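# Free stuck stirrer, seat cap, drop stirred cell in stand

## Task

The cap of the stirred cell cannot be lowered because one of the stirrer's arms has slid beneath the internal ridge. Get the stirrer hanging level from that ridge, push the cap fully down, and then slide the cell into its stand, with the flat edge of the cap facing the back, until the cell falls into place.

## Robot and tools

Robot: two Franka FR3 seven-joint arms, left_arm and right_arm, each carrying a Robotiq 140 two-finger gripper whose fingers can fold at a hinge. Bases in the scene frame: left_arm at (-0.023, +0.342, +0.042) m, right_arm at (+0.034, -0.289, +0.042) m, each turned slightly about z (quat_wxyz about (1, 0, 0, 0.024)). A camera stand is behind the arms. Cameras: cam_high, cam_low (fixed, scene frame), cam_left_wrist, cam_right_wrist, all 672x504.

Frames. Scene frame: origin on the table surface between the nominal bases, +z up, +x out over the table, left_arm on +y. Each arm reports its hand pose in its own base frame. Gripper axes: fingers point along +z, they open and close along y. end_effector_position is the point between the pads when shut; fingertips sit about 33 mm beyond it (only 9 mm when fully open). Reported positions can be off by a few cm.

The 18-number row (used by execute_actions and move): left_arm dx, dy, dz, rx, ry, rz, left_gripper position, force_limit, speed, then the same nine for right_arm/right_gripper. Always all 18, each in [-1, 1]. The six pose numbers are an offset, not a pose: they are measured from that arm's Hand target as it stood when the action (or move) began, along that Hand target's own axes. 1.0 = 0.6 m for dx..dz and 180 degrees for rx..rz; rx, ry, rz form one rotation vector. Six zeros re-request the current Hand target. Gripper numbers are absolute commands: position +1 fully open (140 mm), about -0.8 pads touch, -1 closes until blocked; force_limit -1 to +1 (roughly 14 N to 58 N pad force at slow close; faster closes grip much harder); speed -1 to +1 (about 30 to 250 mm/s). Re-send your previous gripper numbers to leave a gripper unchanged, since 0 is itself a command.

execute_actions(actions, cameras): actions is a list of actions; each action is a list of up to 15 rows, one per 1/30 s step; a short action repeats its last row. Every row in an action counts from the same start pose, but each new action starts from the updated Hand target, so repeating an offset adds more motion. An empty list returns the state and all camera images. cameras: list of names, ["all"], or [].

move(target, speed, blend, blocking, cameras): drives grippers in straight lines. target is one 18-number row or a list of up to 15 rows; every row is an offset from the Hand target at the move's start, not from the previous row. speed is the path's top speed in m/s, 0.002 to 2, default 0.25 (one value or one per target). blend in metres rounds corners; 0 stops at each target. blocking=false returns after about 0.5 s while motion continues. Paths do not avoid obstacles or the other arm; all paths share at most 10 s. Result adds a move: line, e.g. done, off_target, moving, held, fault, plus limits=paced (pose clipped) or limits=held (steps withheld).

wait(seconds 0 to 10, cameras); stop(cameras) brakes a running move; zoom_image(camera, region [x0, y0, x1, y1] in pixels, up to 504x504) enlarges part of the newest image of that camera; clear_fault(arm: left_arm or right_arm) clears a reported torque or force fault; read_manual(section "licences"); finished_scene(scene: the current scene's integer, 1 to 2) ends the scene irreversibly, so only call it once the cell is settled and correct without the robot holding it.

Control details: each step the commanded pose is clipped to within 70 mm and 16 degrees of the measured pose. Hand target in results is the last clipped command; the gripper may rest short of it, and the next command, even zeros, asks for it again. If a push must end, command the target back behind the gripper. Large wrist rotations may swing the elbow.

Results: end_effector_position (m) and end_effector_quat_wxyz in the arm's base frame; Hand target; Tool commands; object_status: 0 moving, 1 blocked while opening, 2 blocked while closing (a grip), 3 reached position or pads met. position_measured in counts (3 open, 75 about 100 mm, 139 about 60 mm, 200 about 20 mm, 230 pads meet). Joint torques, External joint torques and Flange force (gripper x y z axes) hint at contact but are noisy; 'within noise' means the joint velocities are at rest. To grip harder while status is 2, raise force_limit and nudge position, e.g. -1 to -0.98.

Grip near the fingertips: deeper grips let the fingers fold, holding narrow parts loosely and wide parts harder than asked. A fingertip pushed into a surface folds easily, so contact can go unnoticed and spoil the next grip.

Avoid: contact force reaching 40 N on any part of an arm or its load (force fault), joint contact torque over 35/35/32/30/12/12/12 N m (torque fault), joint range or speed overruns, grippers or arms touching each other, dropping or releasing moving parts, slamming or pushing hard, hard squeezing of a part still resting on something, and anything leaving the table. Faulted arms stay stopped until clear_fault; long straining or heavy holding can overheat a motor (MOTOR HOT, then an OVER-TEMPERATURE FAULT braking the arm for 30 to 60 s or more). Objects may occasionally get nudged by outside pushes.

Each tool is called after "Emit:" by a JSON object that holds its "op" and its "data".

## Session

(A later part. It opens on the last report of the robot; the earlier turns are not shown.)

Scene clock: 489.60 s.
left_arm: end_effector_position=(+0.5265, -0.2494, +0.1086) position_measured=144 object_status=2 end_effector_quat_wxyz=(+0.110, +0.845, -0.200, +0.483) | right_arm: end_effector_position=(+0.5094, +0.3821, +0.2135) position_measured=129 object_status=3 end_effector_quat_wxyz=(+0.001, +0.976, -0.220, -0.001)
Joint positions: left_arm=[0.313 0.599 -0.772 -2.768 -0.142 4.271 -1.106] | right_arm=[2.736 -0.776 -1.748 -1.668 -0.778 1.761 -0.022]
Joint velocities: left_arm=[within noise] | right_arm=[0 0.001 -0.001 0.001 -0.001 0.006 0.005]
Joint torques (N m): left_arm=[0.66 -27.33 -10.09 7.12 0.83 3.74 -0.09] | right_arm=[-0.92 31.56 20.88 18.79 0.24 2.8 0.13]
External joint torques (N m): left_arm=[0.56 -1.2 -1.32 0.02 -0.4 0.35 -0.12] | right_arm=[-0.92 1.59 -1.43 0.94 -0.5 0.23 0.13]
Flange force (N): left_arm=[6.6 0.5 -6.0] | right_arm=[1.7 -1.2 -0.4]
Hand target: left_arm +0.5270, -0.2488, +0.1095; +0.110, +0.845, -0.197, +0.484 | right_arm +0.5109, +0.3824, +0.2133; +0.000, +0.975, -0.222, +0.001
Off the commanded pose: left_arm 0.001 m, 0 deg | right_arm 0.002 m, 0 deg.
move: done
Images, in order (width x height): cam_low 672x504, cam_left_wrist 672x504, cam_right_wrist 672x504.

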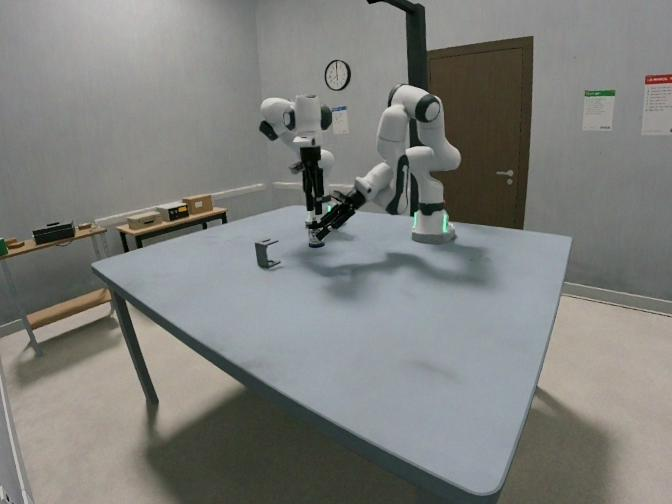

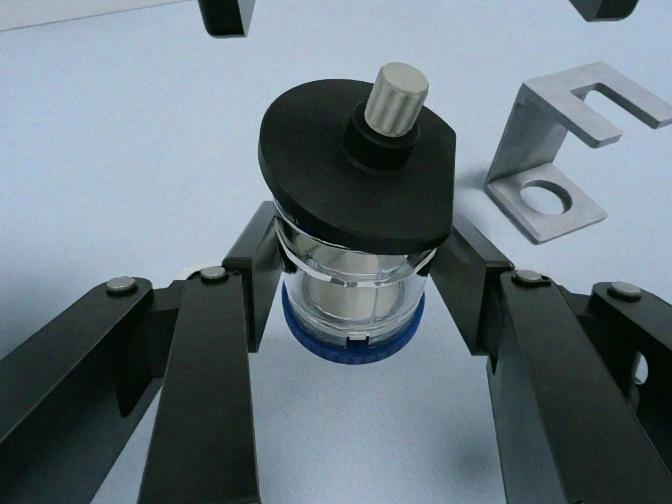

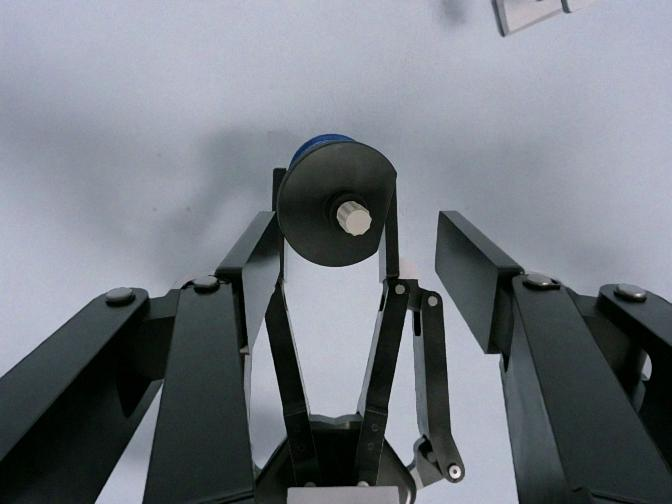

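Emit:
{"op": "move", "data": {"target": [0,0,0,0,0,0,-1,-1,-1,0,0,0.040,0,0,0,-0.3,-1,-0.5], "speed": 0.05, "cameras": ["cam_low","cam_right_wrist","cam_left_wrist"]}}

Emit:
{"op": "zoom_image", "data": {"camera": "cam_low", "region": [280, 180, 370, 260]}}

Scene clock: 495.00 s.
left_arm: end_effector_position=(+0.5265, -0.2494, +0.1086) position_measured=144 object_status=2 end_effector_quat_wxyz=(+0.110, +0.845, -0.200, +0.483) | right_arm: end_effector_position=(+0.5106, +0.3807, +0.1898) position_measured=167 object_status=3 end_effector_quat_wxyz=(+0.001, +0.975, -0.221, +0.000)
Joint positions: left_arm=[0.313 0.599 -0.772 -2.768 -0.142 4.271 -1.106] | right_arm=[2.736 -0.793 -1.775 -1.702 -0.8 1.805 -0.008]
Joint velocities: left_arm=[within noise] | right_arm=[0 0.001 -0.001 0 0 0.003 0.003]
Joint torques (N m): left_arm=[0.62 -27.31 -10.08 7.15 0.84 3.74 -0.09] | right_arm=[-0.18 31.7 21.3 18.49 0.19 2.84 0.22]
External joint torques (N m): left_arm=[0.65 -1.29 -1.24 0.16 -0.4 0.37 -0.12] | right_arm=[-0.2 1.43 -1.29 0.96 -0.54 0.28 0.22]
Flange force (N): left_arm=[6.8 0.2 -5.8] | right_arm=[1.8 -3.9 0.1]
Hand target: left_arm +0.5270, -0.2488, +0.1095; +0.110, +0.845, -0.197, +0.484 | right_arm +0.5109, +0.3824, +0.1893; +0.000, +0.975, -0.222, +0.001
Off the commanded pose: left_arm 0.001 m, 0 deg | right_arm 0.002 m, 0 deg.
move: done
Images, in order (width x height): cam_low 672x504, cam_left_wrist 672x504, cam_right_wrist 672x504.

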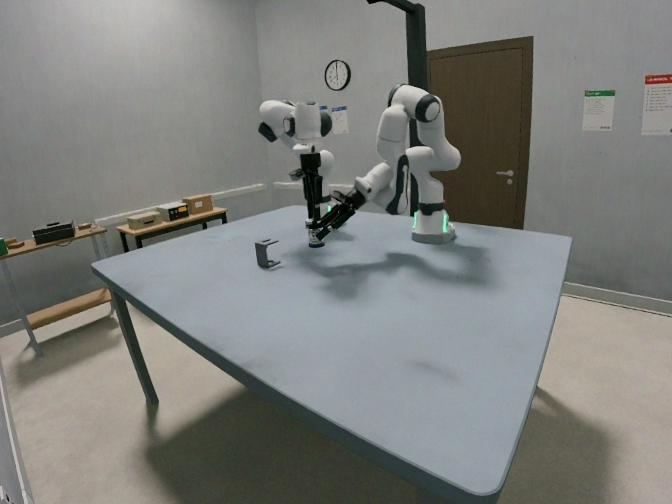

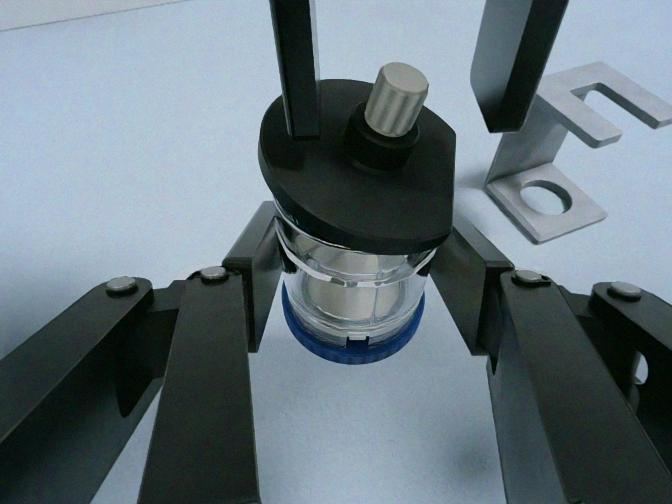

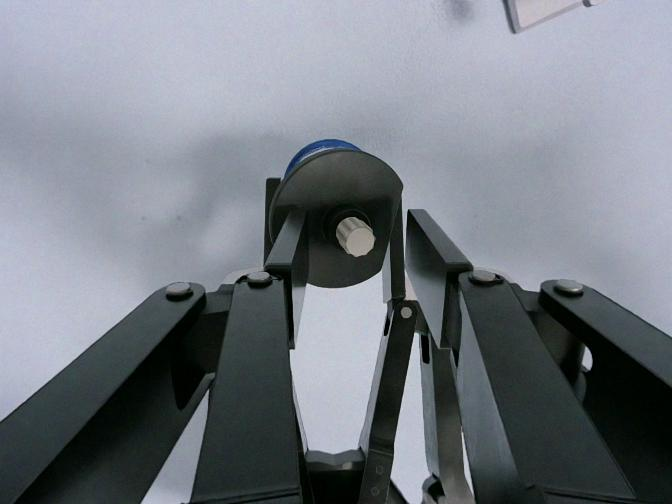

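Scaled by 5.600 from the camera's 672x504 image, which has a finer 960x720 frame.

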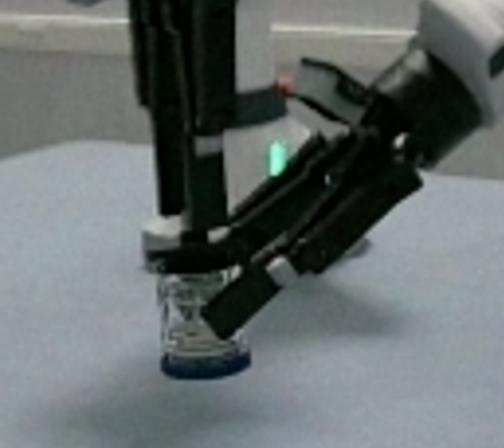

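Emit:
{"op": "move", "data": {"target": [0,0,0,0,0,0,-1,-1,-1,0,0,-0.006,0,0,0,-0.3,-1,-1], "speed": 0.05}}

Emit:
{"op": "move", "data": {"target": [0,0,0,0,0,0,-1,-1,-1,0,0,0,0,0,0,-1,-1,-1]}}

Emit:
{"op": "wait", "data": {"seconds": 1.5, "cameras": ["cam_low","cam_left_wrist"]}}

Emit:
{"op": "zoom_image", "data": {"camera": "cam_left_wrist", "region": [240, 50, 480, 250]}}

Scene clock: 501.13 s.
left_arm: end_effector_position=(+0.5265, -0.2494, +0.1086) position_measured=144 object_status=2 end_effector_quat_wxyz=(+0.110, +0.845, -0.200, +0.483) | right_arm: end_effector_position=(+0.5113, +0.3820, +0.1919) position_measured=167 object_status=3 end_effector_quat_wxyz=(-0.001, +0.975, -0.222, +0.000)
Joint positions: left_arm=[0.313 0.599 -0.772 -2.768 -0.142 4.271 -1.106] | right_arm=[2.736 -0.792 -1.772 -1.699 -0.8 1.806 -0.007]
Joint torques (N m): left_arm=[0.62 -27.33 -10.11 7.08 0.83 3.75 -0.09] | right_arm=[-0.62 32.55 22 19.2 1.1 2.54 0.05]
External joint torques (N m): left_arm=[0.56 -1.27 -1.32 0 -0.4 0.37 -0.12] | right_arm=[-0.62 2.24 -0.64 1.61 0.37 -0.04 0.05]
Flange force (N): left_arm=[6.8 0.5 -6.3] | right_arm=[1.8 -2.2 -3.9]
Hand target: left_arm +0.5270, -0.2488, +0.1095; +0.110, +0.845, -0.197, +0.484 | right_arm +0.5109, +0.3824, +0.1929; +0.000, +0.975, -0.222, +0.001
Off the commanded pose: left_arm 0.001 m, 0 deg | right_arm 0.001 m, 0 deg.
move: done

Scene clock: 502.30 s.
left_arm: end_effector_position=(+0.5261, -0.2498, +0.1083) position_measured=144 object_status=2 end_effector_quat_wxyz=(+0.110, +0.845, -0.200, +0.483) | right_arm: end_effector_position=(+0.5114, +0.3824, +0.1924) position_measured=209 object_status=0 end_effector_quat_wxyz=(-0.001, +0.975, -0.222, +0.001)
Joint positions: left_arm=[0.313 0.599 -0.773 -2.768 -0.142 4.27 -1.106] | right_arm=[2.736 -0.792 -1.771 -1.699 -0.8 1.806 -0.007]
Joint torques (N m): left_arm=[0.73 -27.5 -9.82 7.3 0.87 3.9 -0.07] | right_arm=[-0.7 32.45 21.6 18.95 1.03 2.24 0.16]
External joint torques (N m): left_arm=[0.65 -1.44 -1.04 0.26 -0.35 0.51 -0.1] | right_arm=[-0.78 2.11 -1.1 1.38 0.3 -0.35 0.16]
Flange force (N): left_arm=[6.5 0.0 -5.7] | right_arm=[1.9 -2.2 -3.4]
Hand target: left_arm +0.5270, -0.2488, +0.1095; +0.110, +0.845, -0.197, +0.484 | right_arm +0.5109, +0.3824, +0.1929; +0.000, +0.975, -0.222, +0.001
Off the commanded pose: left_arm 0.002 m, 0 deg | right_arm 0.001 m, 0 deg.
move: done

Scene clock: 503.80 s.
left_arm: end_effector_position=(+0.5261, -0.2498, +0.1083) position_measured=144 object_status=2 end_effector_quat_wxyz=(+0.110, +0.845, -0.200, +0.483) | right_arm: end_effector_position=(+0.5114, +0.3824, +0.1924) position_measured=209 object_status=2 end_effector_quat_wxyz=(-0.001, +0.975, -0.222, +0.001)
Joint positions: left_arm=[0.313 0.599 -0.773 -2.768 -0.142 4.27 -1.106] | right_arm=[2.736 -0.792 -1.771 -1.699 -0.8 1.806 -0.007]
Joint torques (N m): left_arm=[0.72 -27.52 -9.79 7.29 0.87 3.93 -0.08] | right_arm=[-0.74 32.44 21.62 18.93 1.03 2.27 0.13]
External joint torques (N m): left_arm=[0.82 -1.48 -0.86 0.24 -0.38 0.56 -0.11] | right_arm=[-0.77 2.1 -1.06 1.32 0.3 -0.32 0.13]
Flange force (N): left_arm=[6.3 -0.5 -5.9] | right_arm=[1.8 -2.0 -3.3]
Hand target: left_arm +0.5270, -0.2488, +0.1095; +0.110, +0.845, -0.197, +0.484 | right_arm +0.5109, +0.3824, +0.1929; +0.000, +0.975, -0.222, +0.001
Tool commands: left_gripper/position=-1.0 left_gripper/force_limit=-1.0 left_gripper/speed=-1.0 right_gripper/position=-1.0 right_gripper/force_limit=-1.0 right_gripper/speed=-1.0
Off the commanded pose: left_arm 0.002 m, 0 deg | right_arm 0.001 m, 0 deg.
wait: 1.50 s; at rest by 0.17 s
Images, in order (width x height): cam_low 672x504, cam_left_wrist 672x504.

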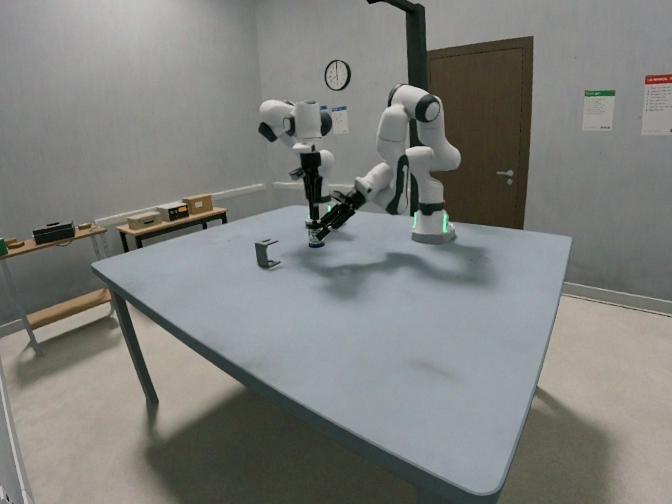

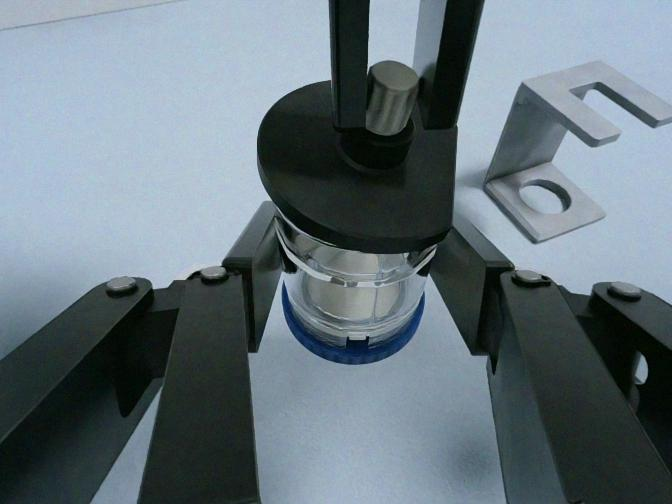

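Scaled by 2.100 from the camera's 672x504 image, which has a finer 960x720 frame.

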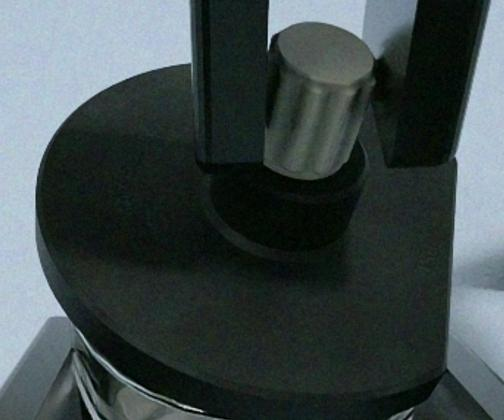

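Emit:
{"op": "move", "data": {"target": [0,0,0,0,0,0,-1,-1,-1,0,0,-0.012,0,0,0,-1,-1,-1], "speed": 0.02, "cameras": ["cam_low","cam_left_wrist"]}}

Emit:
{"op": "zoom_image", "data": {"camera": "cam_left_wrist", "region": [240, 50, 480, 250]}}

Emit:
{"op": "zoom_image", "data": {"camera": "cam_left_wrist", "region": [260, 190, 450, 370]}}

Scene clock: 509.97 s.
left_arm: end_effector_position=(+0.5261, -0.2509, +0.1099) position_measured=144 object_status=2 end_effector_quat_wxyz=(+0.111, +0.844, -0.200, +0.484) | right_arm: end_effector_position=(+0.5112, +0.3831, +0.1982) position_measured=209 object_status=2 end_effector_quat_wxyz=(-0.002, +0.975, -0.223, +0.000)
Joint positions: left_arm=[0.314 0.599 -0.776 -2.768 -0.142 4.272 -1.106] | right_arm=[2.736 -0.788 -1.765 -1.691 -0.794 1.796 -0.007]
Joint velocities: left_arm=[within noise] | right_arm=[-0.002 0.001 0.002 0.001 0.001 -0.004 0.001]
Joint torques (N m): left_arm=[1.01 -26.39 -8.71 6.84 0.78 3.44 -0.01] | right_arm=[-0.81 33.22 22.05 19.81 1.37 2.22 -0.09]
External joint torques (N m): left_arm=[1.07 -0.44 0.18 -0.15 -0.46 0.08 -0.04] | right_arm=[-0.8 2.96 -0.55 2.13 0.63 -0.37 -0.09]
Flange force (N): left_arm=[2.6 -1.9 -3.1] | right_arm=[2.5 -2.8 -6.3]
Hand target: left_arm +0.5270, -0.2488, +0.1095; +0.110, +0.845, -0.197, +0.484 | right_arm +0.5109, +0.3824, +0.2001; +0.000, +0.975, -0.222, +0.001
Off the commanded pose: left_arm 0.002 m, 0 deg | right_arm 0.002 m, 0 deg.
move: done
Images, in order (width x height): cam_low 672x504, cam_left_wrist 672x504.

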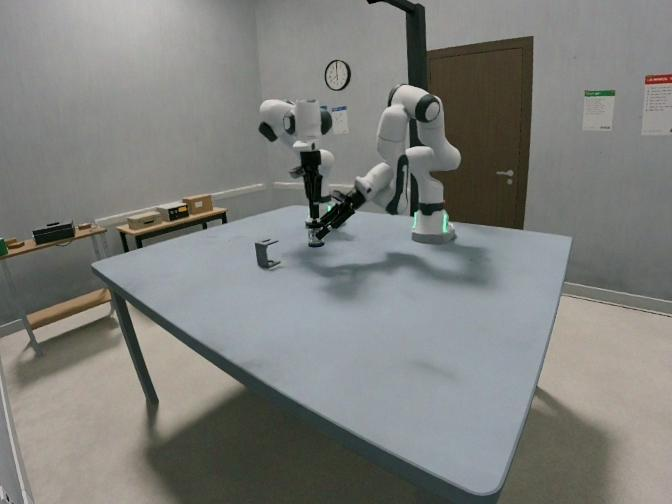

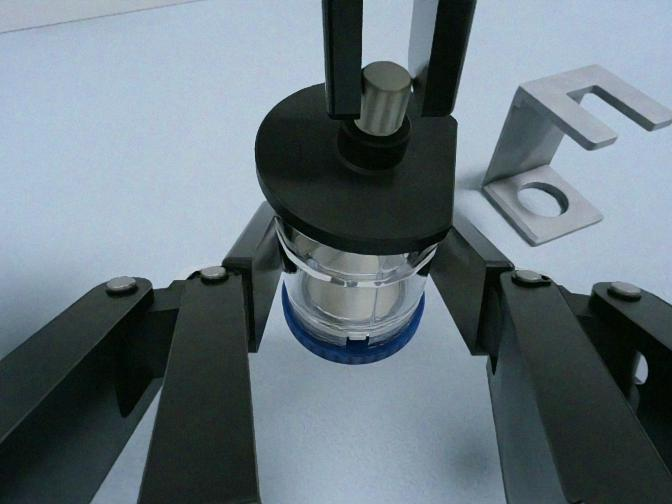

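Scaled by 2.100 from the camera's 672x504 image, which has a finer 960x720 frame.

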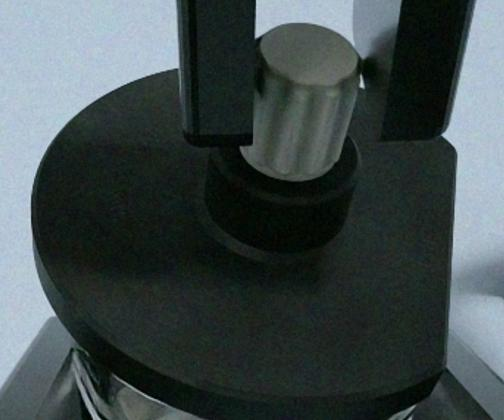

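Scaled by 2.653 from the camera's 672x504 image, which has a finer 960x720 frame.

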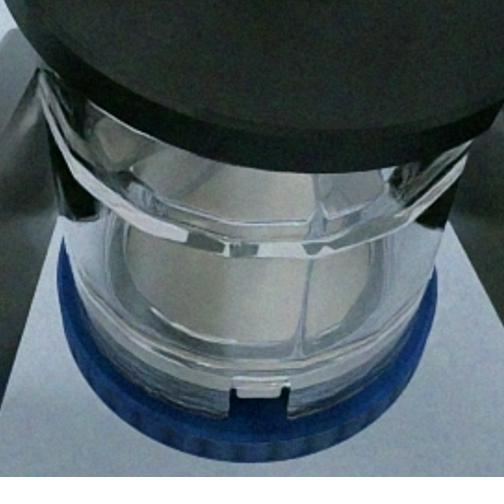

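Emit:
{"op": "move", "data": {"target": [[0,0,0,0,0,0,-1,-1,-1,0,0,0.012,0,0,0,-1,-1,-1],[0,0,0,0,0,0,-1,-1,-1,0,0,0.012,0,0,0,-0.3,-1,-1],[0,0,0,0,0,0,-1,-1,-1,0,0,-0.18,0,0,0,-0.3,-1,-1]], "speed": [0.03,0.05,0.15], "cameras": ["cam_low","cam_left_wrist","cam_right_wrist"]}}

Emit:
{"op": "zoom_image", "data": {"camera": "cam_left_wrist", "region": [240, 50, 480, 250]}}

Emit:
{"op": "zoom_image", "data": {"camera": "cam_right_wrist", "region": [260, 120, 460, 320]}}

Scene clock: 533.23 s.
left_arm: end_effector_position=(+0.5251, -0.2503, +0.1071) position_measured=144 object_status=2 end_effector_quat_wxyz=(+0.111, +0.846, -0.200, +0.481) | right_arm: end_effector_position=(+0.5122, +0.3827, +0.3088) position_measured=167 object_status=3 end_effector_quat_wxyz=(-0.002, +0.974, -0.225, +0.003)
Joint positions: left_arm=[0.315 0.6 -0.775 -2.769 -0.143 4.267 -1.106] | right_arm=[2.77 -0.709 -1.69 -1.479 -0.706 1.584 -0.068]
Joint velocities: left_arm=[within noise] | right_arm=[0 0 0 0 0 -0.004 -0.005]
Joint torques (N m): left_arm=[0.61 -27.27 -9.6 7.37 0.99 4.17 0] | right_arm=[-0.12 30.55 19.26 20.18 1.17 2.39 -0.02]
External joint torques (N m): left_arm=[0.68 -1.32 -0.69 0.41 -0.26 0.8 -0.03] | right_arm=[-0.09 0.75 -0.94 1.76 0.44 -0.21 -0.02]
Flange force (N): left_arm=[4.3 -0.1 -4.6] | right_arm=[4.5 -9.0 -5.4]
Hand target: left_arm +0.5270, -0.2488, +0.1095; +0.110, +0.845, -0.197, +0.484 | right_arm +0.5107, +0.3823, +0.3081; +0.000, +0.975, -0.222, +0.001
Off the commanded pose: left_arm 0.003 m, 1 deg | right_arm 0.002 m, 0 deg.
move: done
Images, in order (width x height): cam_low 672x504, cam_left_wrist 672x504, cam_right_wrist 672x504.

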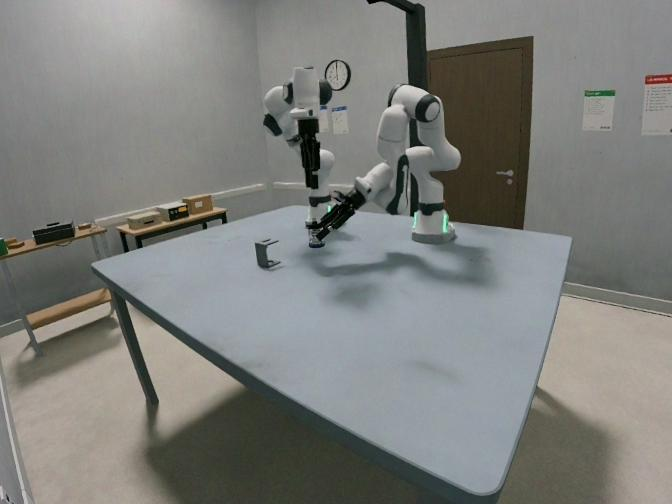

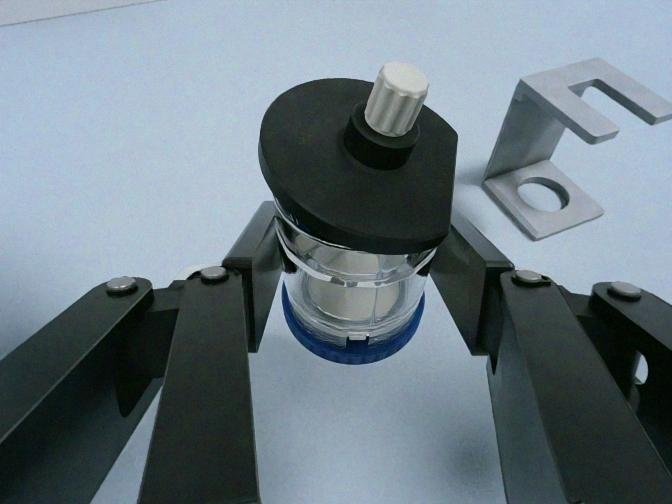

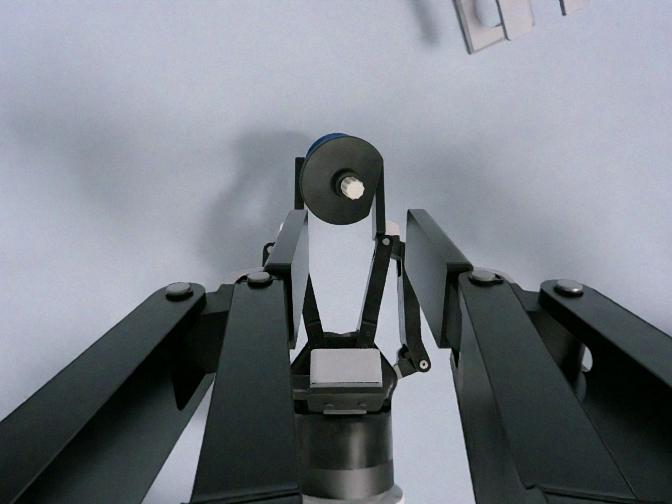

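Scaled by 2.100 from the camera's 672x504 image, which has a finer 960x720 frame.

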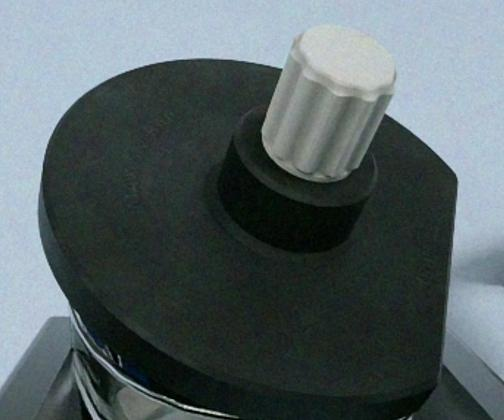

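Scaled by 2.520 from the camera's 672x504 image, which has a finer 960x720 frame.

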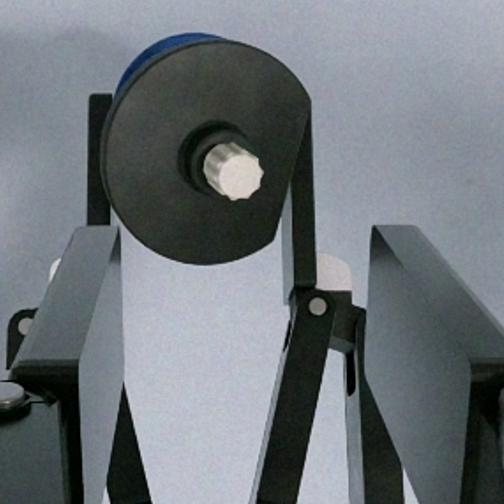

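Emit:
{"op": "move", "data": {"target": [0,0,0,0,0,0,-1,-1,-1,0.113,0.463,-0.15,0,0,0,-0.3,-1,-1]}}

Emit:
{"op": "move", "data": {"target": [0.311,-0.685,-0.094,0,0,0,-1,-1,-1,0,0,0,0,0,0,-0.3,-1,-1], "speed": 0.15, "cameras": ["cam_low","cam_high","cam_left_wrist"]}}

Scene clock: 545.33 s.
left_arm: end_effector_position=(+0.5251, -0.2503, +0.1071) position_measured=144 object_status=2 end_effector_quat_wxyz=(+0.111, +0.846, -0.200, +0.481) | right_arm: end_effector_position=(+0.4521, +0.1039, +0.3983) position_measured=167 object_status=3 end_effector_quat_wxyz=(-0.002, +0.974, -0.225, +0.001)
Joint positions: left_arm=[0.315 0.6 -0.775 -2.769 -0.143 4.267 -1.106] | right_arm=[1.779 -0.878 -0.973 -1.876 -0.71 1.353 -0.279]
Joint velocities: left_arm=[within noise] | right_arm=[0 -0.002 -0.001 0 0.001 0 -0.007]
Joint torques (N m): left_arm=[0.63 -27.29 -9.6 7.39 0.99 4.17 -0.02] | right_arm=[-0.63 13.15 19.89 17.65 0.24 2.32 -0.14]
External joint torques (N m): left_arm=[0.61 -1.31 -0.75 0.35 -0.25 0.79 -0.04] | right_arm=[-0.67 0.09 -0.39 1.09 -0.51 -0.29 -0.13]
Flange force (N): left_arm=[4.4 0.0 -4.7] | right_arm=[3.3 -0.5 -2.8]
Hand target: left_arm +0.5270, -0.2488, +0.1095; +0.110, +0.845, -0.197, +0.484 | right_arm +0.4513, +0.1025, +0.3979; +0.000, +0.975, -0.222, +0.001
Off the commanded pose: left_arm 0.003 m, 1 deg | right_arm 0.002 m, 0 deg.
move: done

Scene clock: 549.60 s.
left_arm: end_effector_position=(+0.7476, +0.0997, +0.2982) position_measured=144 object_status=2 end_effector_quat_wxyz=(+0.112, +0.848, -0.193, +0.481) | right_arm: end_effector_position=(+0.4521, +0.1039, +0.3982) position_measured=167 object_status=3 end_effector_quat_wxyz=(-0.002, +0.975, -0.224, +0.001)
Joint positions: left_arm=[1.598 1.104 -1.477 -2.061 0.951 2.887 -1.31] | right_arm=[1.779 -0.878 -0.973 -1.876 -0.71 1.353 -0.282]
Joint velocities: left_arm=[0.001 0 -0.001 -0.001 0 -0.002 0.005] | right_arm=[within noise]
Joint torques (N m): left_arm=[-0.16 -27.76 -32.5 11.84 1.66 3.98 0.37] | right_arm=[-1.11 13.97 19.87 17.57 0.53 2.44 -0.13]
External joint torques (N m): left_arm=[-0.19 0.13 -2.82 0.73 0.42 0.46 0.34] | right_arm=[-1.15 0.87 -0.49 0.94 -0.22 -0.18 -0.13]
Flange force (N): left_arm=[3.5 -2.4 -3.6] | right_arm=[2.9 -0.8 -2.9]
Hand target: left_arm +0.7486, +0.0992, +0.3011; +0.110, +0.845, -0.197, +0.484 | right_arm +0.4513, +0.1025, +0.3979; +0.000, +0.975, -0.222, +0.001
Off the commanded pose: left_arm 0.003 m, 1 deg | right_arm 0.002 m, 0 deg.
move: done
Images, in order (width x height): cam_high 672x504, cam_low 672x504, cam_left_wrist 672x504.

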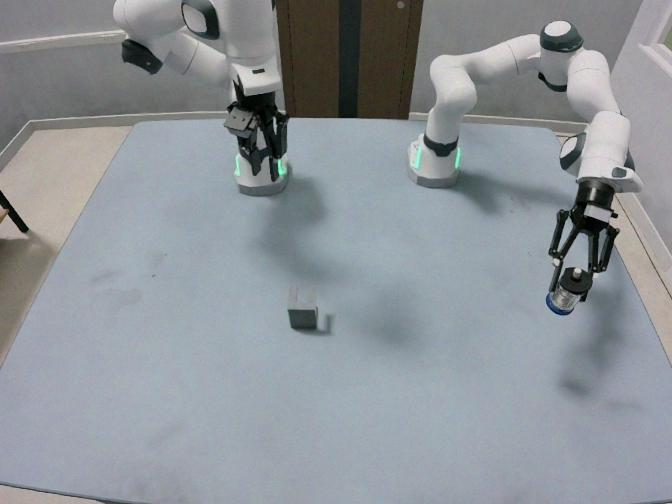

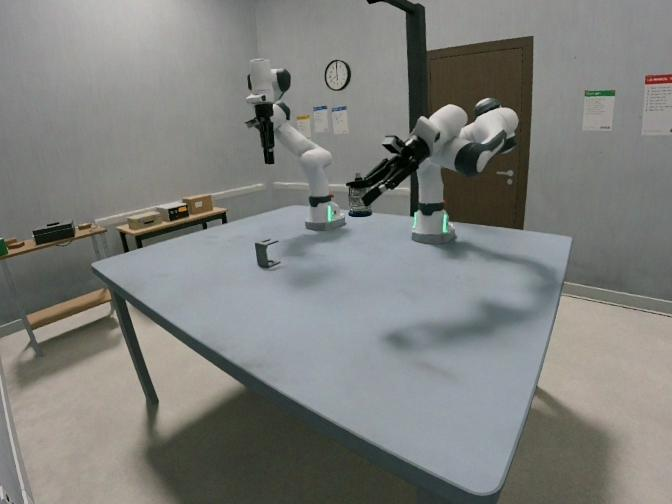

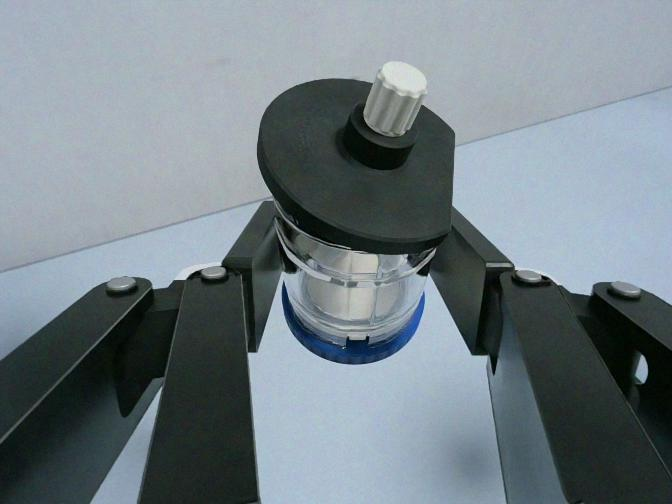

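Emit:
{"op": "zoom_image", "data": {"camera": "cam_low", "region": [330, 165, 400, 225]}}

Emit:
{"op": "zoom_image", "data": {"camera": "cam_high", "region": [535, 255, 605, 325]}}

Scaled by 7.200 from the camera's 672x504 image, which has a finer 960x720 frame.

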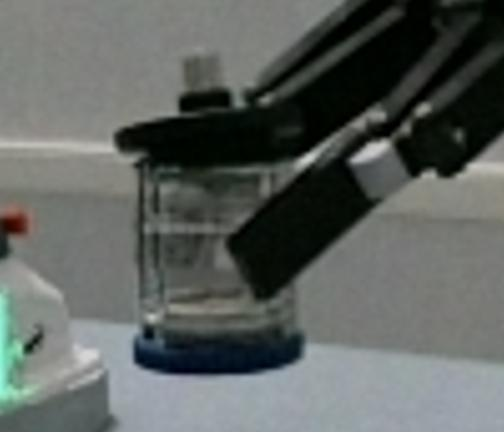

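Scaled by 7.200 from the camera's 672x504 image, which has a finer 960x720 frame.

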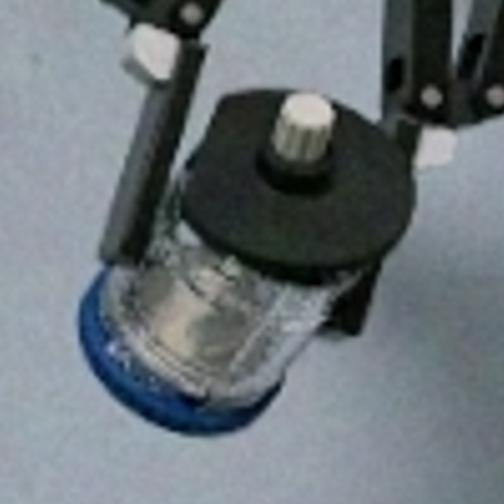

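Emit:
{"op": "move", "data": {"target": [0.06,-0.33,0.10,0,0,0,-1,-1,-1,0,0,0,0,0,0,-0.3,-1,-1], "speed": 0.15, "cameras": ["cam_low"]}}

Scene clock: 563.90 s.
left_arm: end_effector_position=(+0.8979, +0.2465, +0.3006) position_measured=144 object_status=2 end_effector_quat_wxyz=(+0.112, +0.847, -0.194, +0.482) | right_arm: end_effector_position=(+0.4521, +0.1039, +0.3982) position_measured=167 object_status=3 end_effector_quat_wxyz=(-0.002, +0.975, -0.224, +0.001)
Joint positions: left_arm=[1.108 1.424 -1.547 -1.098 0.816 2.413 -0.841] | right_arm=[1.779 -0.878 -0.973 -1.876 -0.71 1.353 -0.282]
Joint velocities: left_arm=[0.001 0.001 0 0 0 0 0.008] | right_arm=[within noise]
Joint torques (N m): left_arm=[-0.23 -54.36 -30.11 3.61 0.82 3.22 0.36] | right_arm=[-1.02 13.93 19.97 17.57 0.52 2.44 -0.13]
External joint torques (N m): left_arm=[-0.25 -2.27 -3.15 0.34 0 0.2 0.33] | right_arm=[-0.94 1 -0.26 0.87 -0.21 -0.18 -0.13]
Flange force (N): left_arm=[4.9 -3.7 -1.2] | right_arm=[2.6 -1.1 -3.2]
Hand target: left_arm +0.8985, +0.2463, +0.3027; +0.110, +0.845, -0.197, +0.484 | right_arm +0.4513, +0.1025, +0.3979; +0.000, +0.975, -0.222, +0.001
Off the commanded pose: left_arm 0.002 m, 0 deg | right_arm 0.002 m, 0 deg.
move: done
Images, in order (width x height): cam_low 672x504.

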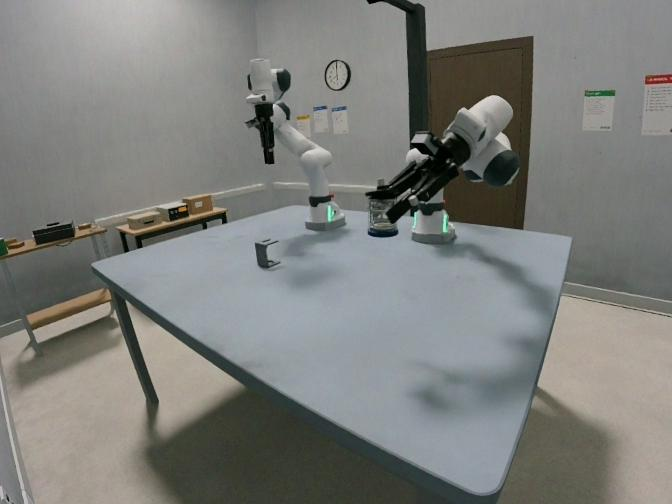

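Emit:
{"op": "zoom_image", "data": {"camera": "cam_low", "region": [350, 170, 420, 245]}}

Emit:
{"op": "execute_actions", "data": {"actions": []}}

Emit:
{"op": "zoom_image", "data": {"camera": "cam_left_wrist", "region": [260, 190, 450, 370]}}

Scaled by 6.720 from the camera's 672x504 image, which has a finer 960x720 frame.

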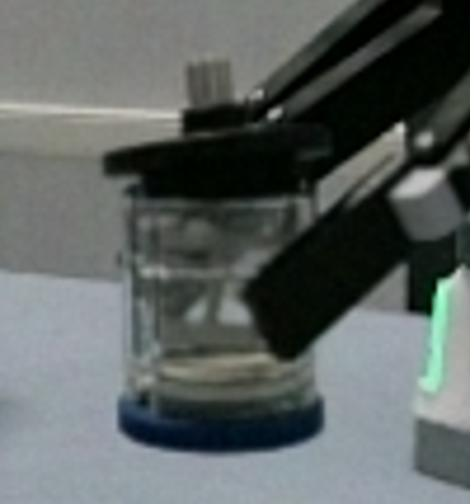

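Scene clock: 566.77 s.
left_arm: end_effector_position=(+0.8979, +0.2465, +0.3006) position_measured=144 object_status=2 end_effector_quat_wxyz=(+0.111, +0.847, -0.195, +0.482) | right_arm: end_effector_position=(+0.4521, +0.1039, +0.3982) position_measured=167 object_status=3 end_effector_quat_wxyz=(-0.002, +0.975, -0.224, +0.001)
Joint positions: left_arm=[1.108 1.424 -1.547 -1.098 0.816 2.413 -0.839] | right_arm=[1.779 -0.878 -0.973 -1.876 -0.71 1.353 -0.282]
Joint velocities: within noise
Joint torques (N m): left_arm=[-0.24 -54.35 -30.08 3.62 0.82 3.25 0.38] | right_arm=[-1.1 13.95 19.91 17.63 0.55 2.43 -0.16]
External joint torques (N m): left_arm=[-0.14 -2.08 -2.99 0.39 -0.01 0.21 0.36] | right_arm=[-1.14 0.88 -0.45 0.99 -0.19 -0.19 -0.16]
Flange force (N): left_arm=[4.5 -3.8 -1.0] | right_arm=[3.0 -0.9 -3.2]
Hand target: left_arm +0.8985, +0.2463, +0.3027; +0.110, +0.845, -0.197, +0.484 | right_arm +0.4513, +0.1025, +0.3979; +0.000, +0.975, -0.222, +0.001
Tool commands: left_gripper/position=-1.0 left_gripper/force_limit=-1.0 left_gripper/speed=-1.0 right_gripper/position=-0.3 right_gripper/force_limit=-1.0 right_gripper/speed=-1.0
Off the commanded pose: left_arm 0.002 m, 0 deg | right_arm 0.002 m, 0 deg.

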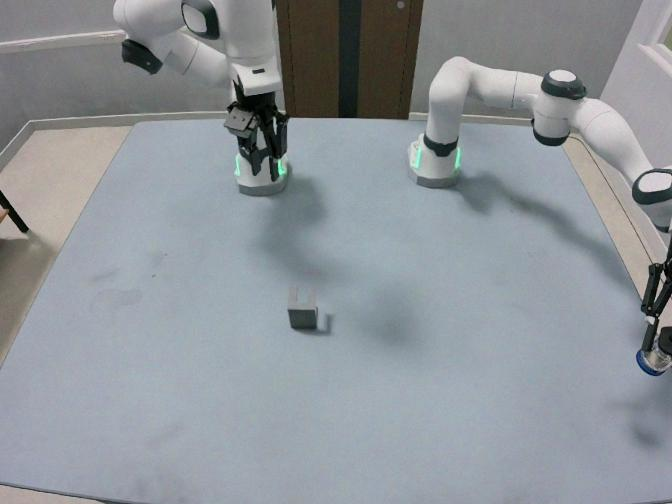

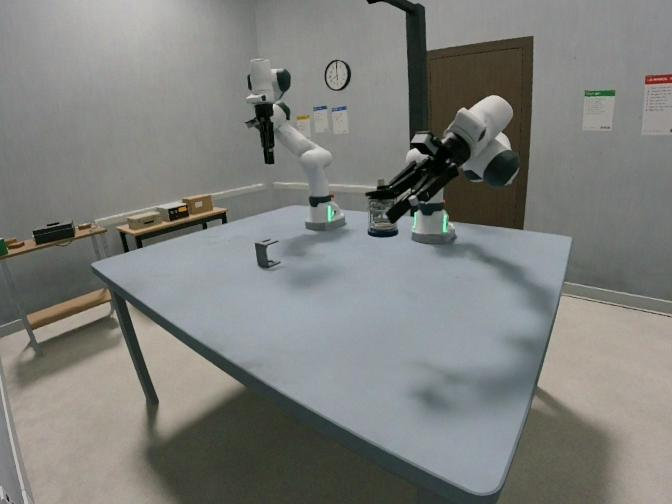

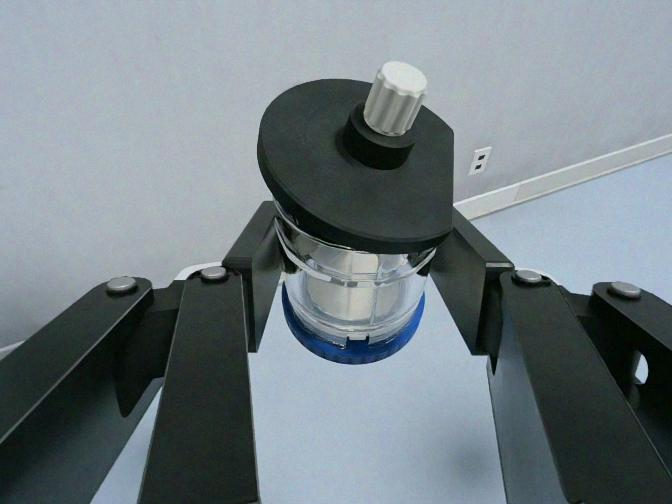

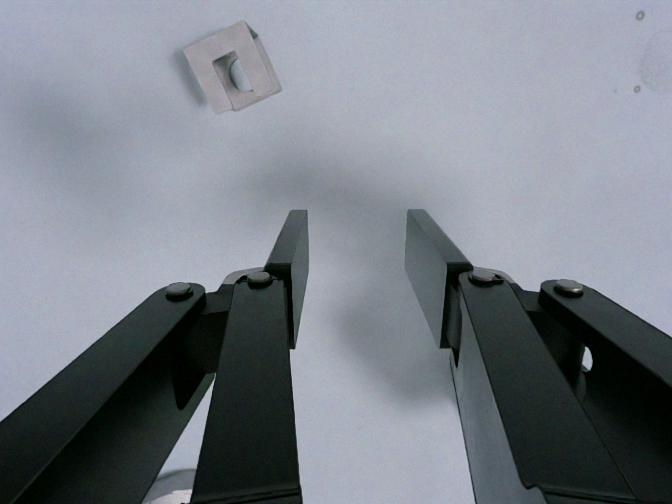

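Scaled by 2.653 from the camera's 672x504 image, which has a finer 960x720 frame.

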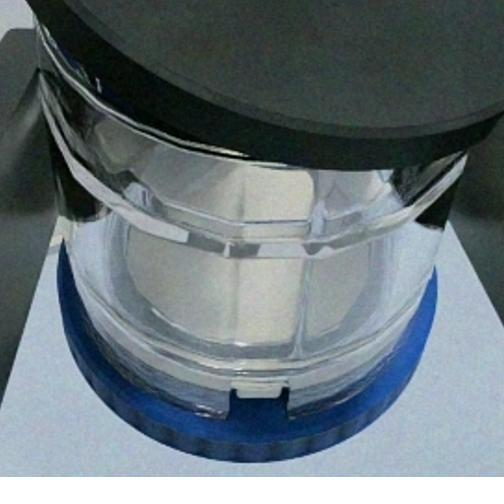

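Emit:
{"op": "move", "data": {"target": [-0.200,0.505,0.030,0,0,0,-1,-1,-1,0,0,0,0,0,0,-0.3,-1,-1], "speed": 0.15}}

Scene clock: 581.70 s.
left_arm: end_effector_position=(+0.7238, -0.0047, +0.1854) position_measured=144 object_status=2 end_effector_quat_wxyz=(+0.109, +0.847, -0.199, +0.481) | right_arm: end_effector_position=(+0.4521, +0.1039, +0.3982) position_measured=167 object_status=3 end_effector_quat_wxyz=(-0.002, +0.975, -0.224, +0.001)
Joint positions: left_arm=[1.18 0.717 -0.945 -2.237 0.907 3.479 -1.507] | right_arm=[1.779 -0.878 -0.973 -1.876 -0.71 1.353 -0.282]
Joint velocities: left_arm=[0 -0.001 0 0 -0.003 0.004 -0.002] | right_arm=[within noise]
Joint torques (N m): left_arm=[-0.31 -32.43 -18.7 15.02 0.03 4.72 -0.05] | right_arm=[-1.12 13.91 19.9 17.57 0.53 2.46 -0.13]
External joint torques (N m): left_arm=[-0.17 -1.63 -1.05 0.09 -0.71 1.1 -0.08] | right_arm=[-1.19 0.84 -0.48 0.95 -0.22 -0.17 -0.13]
Flange force (N): left_arm=[-0.1 9.4 -1.6] | right_arm=[2.8 -0.7 -2.9]
Hand target: left_arm +0.7248, -0.0054, +0.1886; +0.110, +0.845, -0.197, +0.484 | right_arm +0.4513, +0.1025, +0.3979; +0.000, +0.975, -0.222, +0.001
Off the commanded pose: left_arm 0.003 m, 0 deg | right_arm 0.002 m, 0 deg.
move: done

Emit:
{"op": "move", "data": {"target": [[-0.192,0.3697,0.1798,0,0,0,-1,-1,-1,0,0,0,0,0,0,-0.3,-1,-1],[-0.213,0.3697,0.191,0,0,0,-1,-1,-1,0,0,0,0,0,0,-0.3,-1,-1]], "speed": [0.15,0.02], "cameras": ["cam_low","cam_high"]}}

Emit:
{"op": "zoom_image", "data": {"camera": "cam_low", "region": [250, 220, 340, 300]}}

Scene clock: 592.93 s.
left_arm: end_effector_position=(+0.6585, -0.2197, +0.0219) position_measured=144 object_status=2 end_effector_quat_wxyz=(+0.111, +0.845, -0.195, +0.485) | right_arm: end_effector_position=(+0.4521, +0.1039, +0.3982) position_measured=167 object_status=3 end_effector_quat_wxyz=(-0.002, +0.975, -0.224, +0.001)
Joint positions: left_arm=[0.148 0.869 -0.388 -2.314 0.16 4.113 -1.231] | right_arm=[1.779 -0.878 -0.973 -1.876 -0.71 1.353 -0.282]
Joint velocities: left_arm=[-0.002 0 0.001 0 0.001 0.003 -0.002] | right_arm=[within noise]
Joint torques (N m): left_arm=[0.09 -37.92 -7.11 9.35 1.05 3.12 0.33] | right_arm=[-1.02 13.95 19.91 17.59 0.54 2.44 -0.14]
External joint torques (N m): left_arm=[-0.02 1.43 1.17 0.07 -0.03 -0.36 0.3] | right_arm=[-1.09 0.83 -0.44 0.99 -0.2 -0.18 -0.14]
Flange force (N): left_arm=[-3.4 -0.7 4.2] | right_arm=[2.9 -0.9 -3.1]
Hand target: left_arm +0.6582, -0.2187, +0.0191; +0.110, +0.845, -0.197, +0.484 | right_arm +0.4513, +0.1025, +0.3979; +0.000, +0.975, -0.222, +0.001
Off the commanded pose: left_arm 0.003 m, 0 deg | right_arm 0.002 m, 0 deg.
move: done
Images, in order (width x height): cam_high 672x504, cam_low 672x504.

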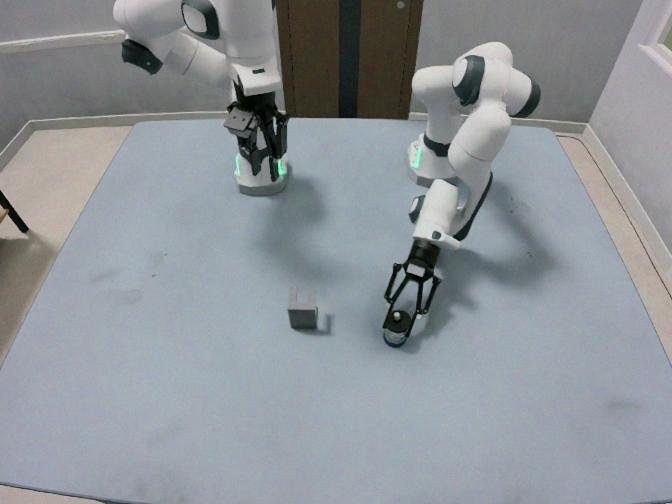

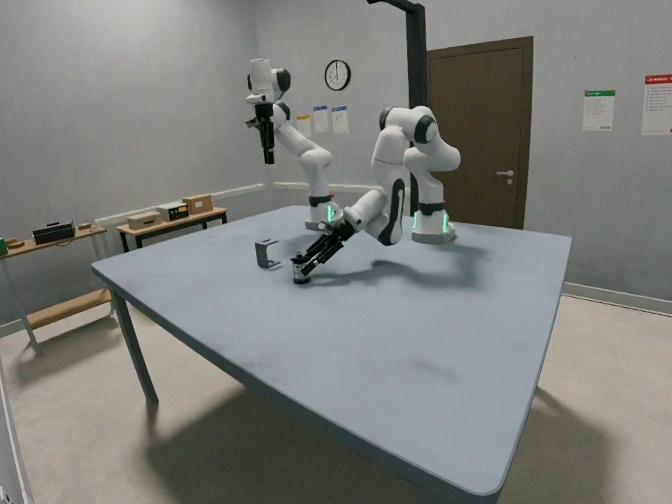

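Scaled by 5.600 from the camera's 672x504 image, which has a finer 960x720 frame.

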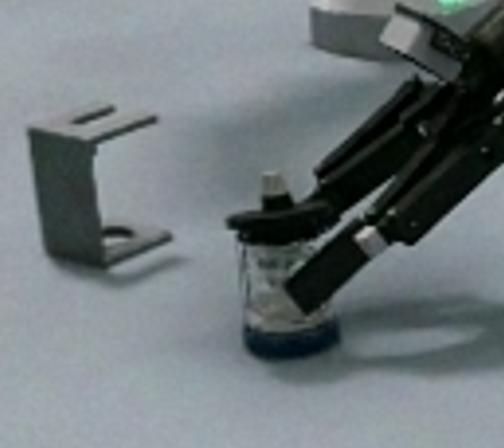

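Emit:
{"op": "move", "data": {"target": [[0,0,0,0,0,0,0.3,-1,-1,0,0,0,0,0,0,-0.3,-1,-1],[-0.067,0,-0.115,0,0,0,0.3,-1,-1,0,0,0,0,0,0,-0.3,-1,-1],[-0.057,0,-0.121,0,0.111,0,0.43,-1,-1,0,0,0,0,0,0,-0.3,-1,-1]], "speed": 0.1, "cameras": ["cam_left_wrist"]}}

Emit:
{"op": "zoom_image", "data": {"camera": "cam_left_wrist", "region": [240, 50, 480, 290]}}

Scene clock: 604.17 s.
left_arm: end_effector_position=(+0.5873, -0.1816, +0.0209) position_measured=91 object_status=3 end_effector_quat_wxyz=(+0.136, +0.791, -0.175, +0.571) | right_arm: end_effector_position=(+0.4521, +0.1039, +0.3982) position_measured=167 object_status=3 end_effector_quat_wxyz=(-0.002, +0.975, -0.224, +0.001)
Joint positions: left_arm=[0.222 1.065 -0.329 -2.418 0.37 4.563 -1.186] | right_arm=[1.779 -0.878 -0.973 -1.876 -0.71 1.353 -0.282]
Joint torques (N m): left_arm=[-0.2 -36.48 -8.66 2.08 0.86 3.13 0.1] | right_arm=[-1.06 13.96 19.91 17.63 0.55 2.44 -0.14]
External joint torques (N m): left_arm=[-0.28 -0.73 -0.83 -0.4 -0.1 0.02 0.07] | right_arm=[-1.09 0.85 -0.45 0.99 -0.19 -0.18 -0.14]
External joint torques when the fault began: left_arm=[-1.54 9.56 -1.92 0.64 1.18 0.35 0.28]
Flange force (N): left_arm=[3.5 1.8 -1.4] | right_arm=[3.0 -1.0 -3.2]
Flange force when the fault began (N): left_arm=[-30.4 7.2 12.0]
Hand target: left_arm +0.5873, -0.1816, +0.0209; +0.136, +0.791, -0.175, +0.571 (not the last commanded pose) | right_arm +0.4513, +0.1025, +0.3979; +0.000, +0.975, -0.222, +0.001
Tool commands: left_gripper/position=+0.301961 left_gripper/force_limit=-1.0 left_gripper/speed=-1.0 right_gripper/position=-0.3 right_gripper/force_limit=-1.0 right_gripper/speed=-1.0
Off the commanded pose: left_arm 0.006 m, 8 deg | right_arm 0.002 m, 0 deg.
FORCE FAULT: contact force on the left arm reached its limit, and that arm stopped. The contact can be on any part of that arm, not only on its tool. That arm's remaining commands of this call were not run. That arm is still stopped at the end of this call. While its stop runs, that arm takes no new command, but execute_actions still moves its gripper.
CLEAR FAULT: the left arm stays stopped (Reflex) until you call clear_fault(arm="left_arm").
move: fault (left_arm); path passed 2 of 3 targets; target 3's new numbers were not sent
Images, in order (width x height): cam_left_wrist 672x504.

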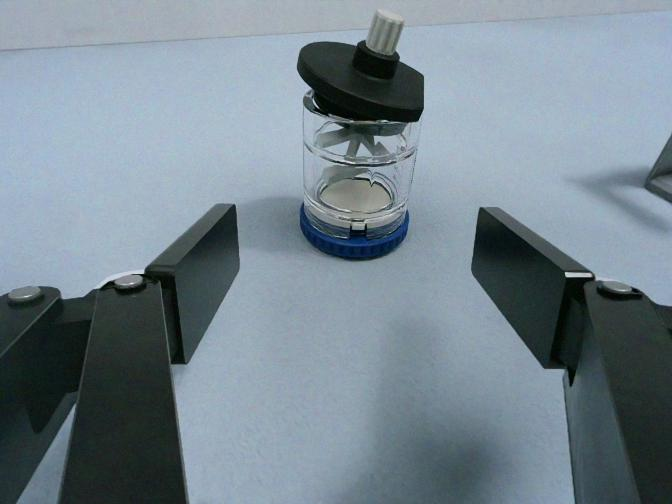

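Scaled by 2.100 from the camera's 672x504 image, which has a finer 960x720 frame.

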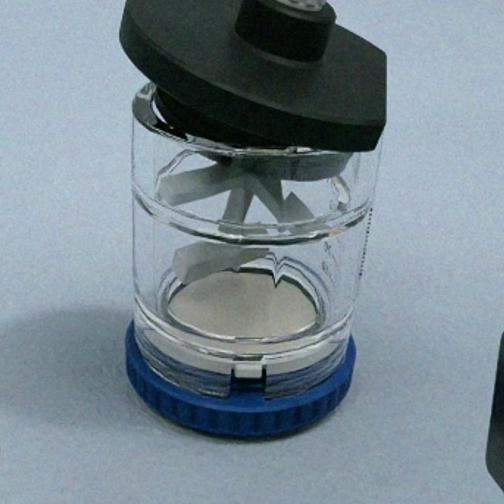

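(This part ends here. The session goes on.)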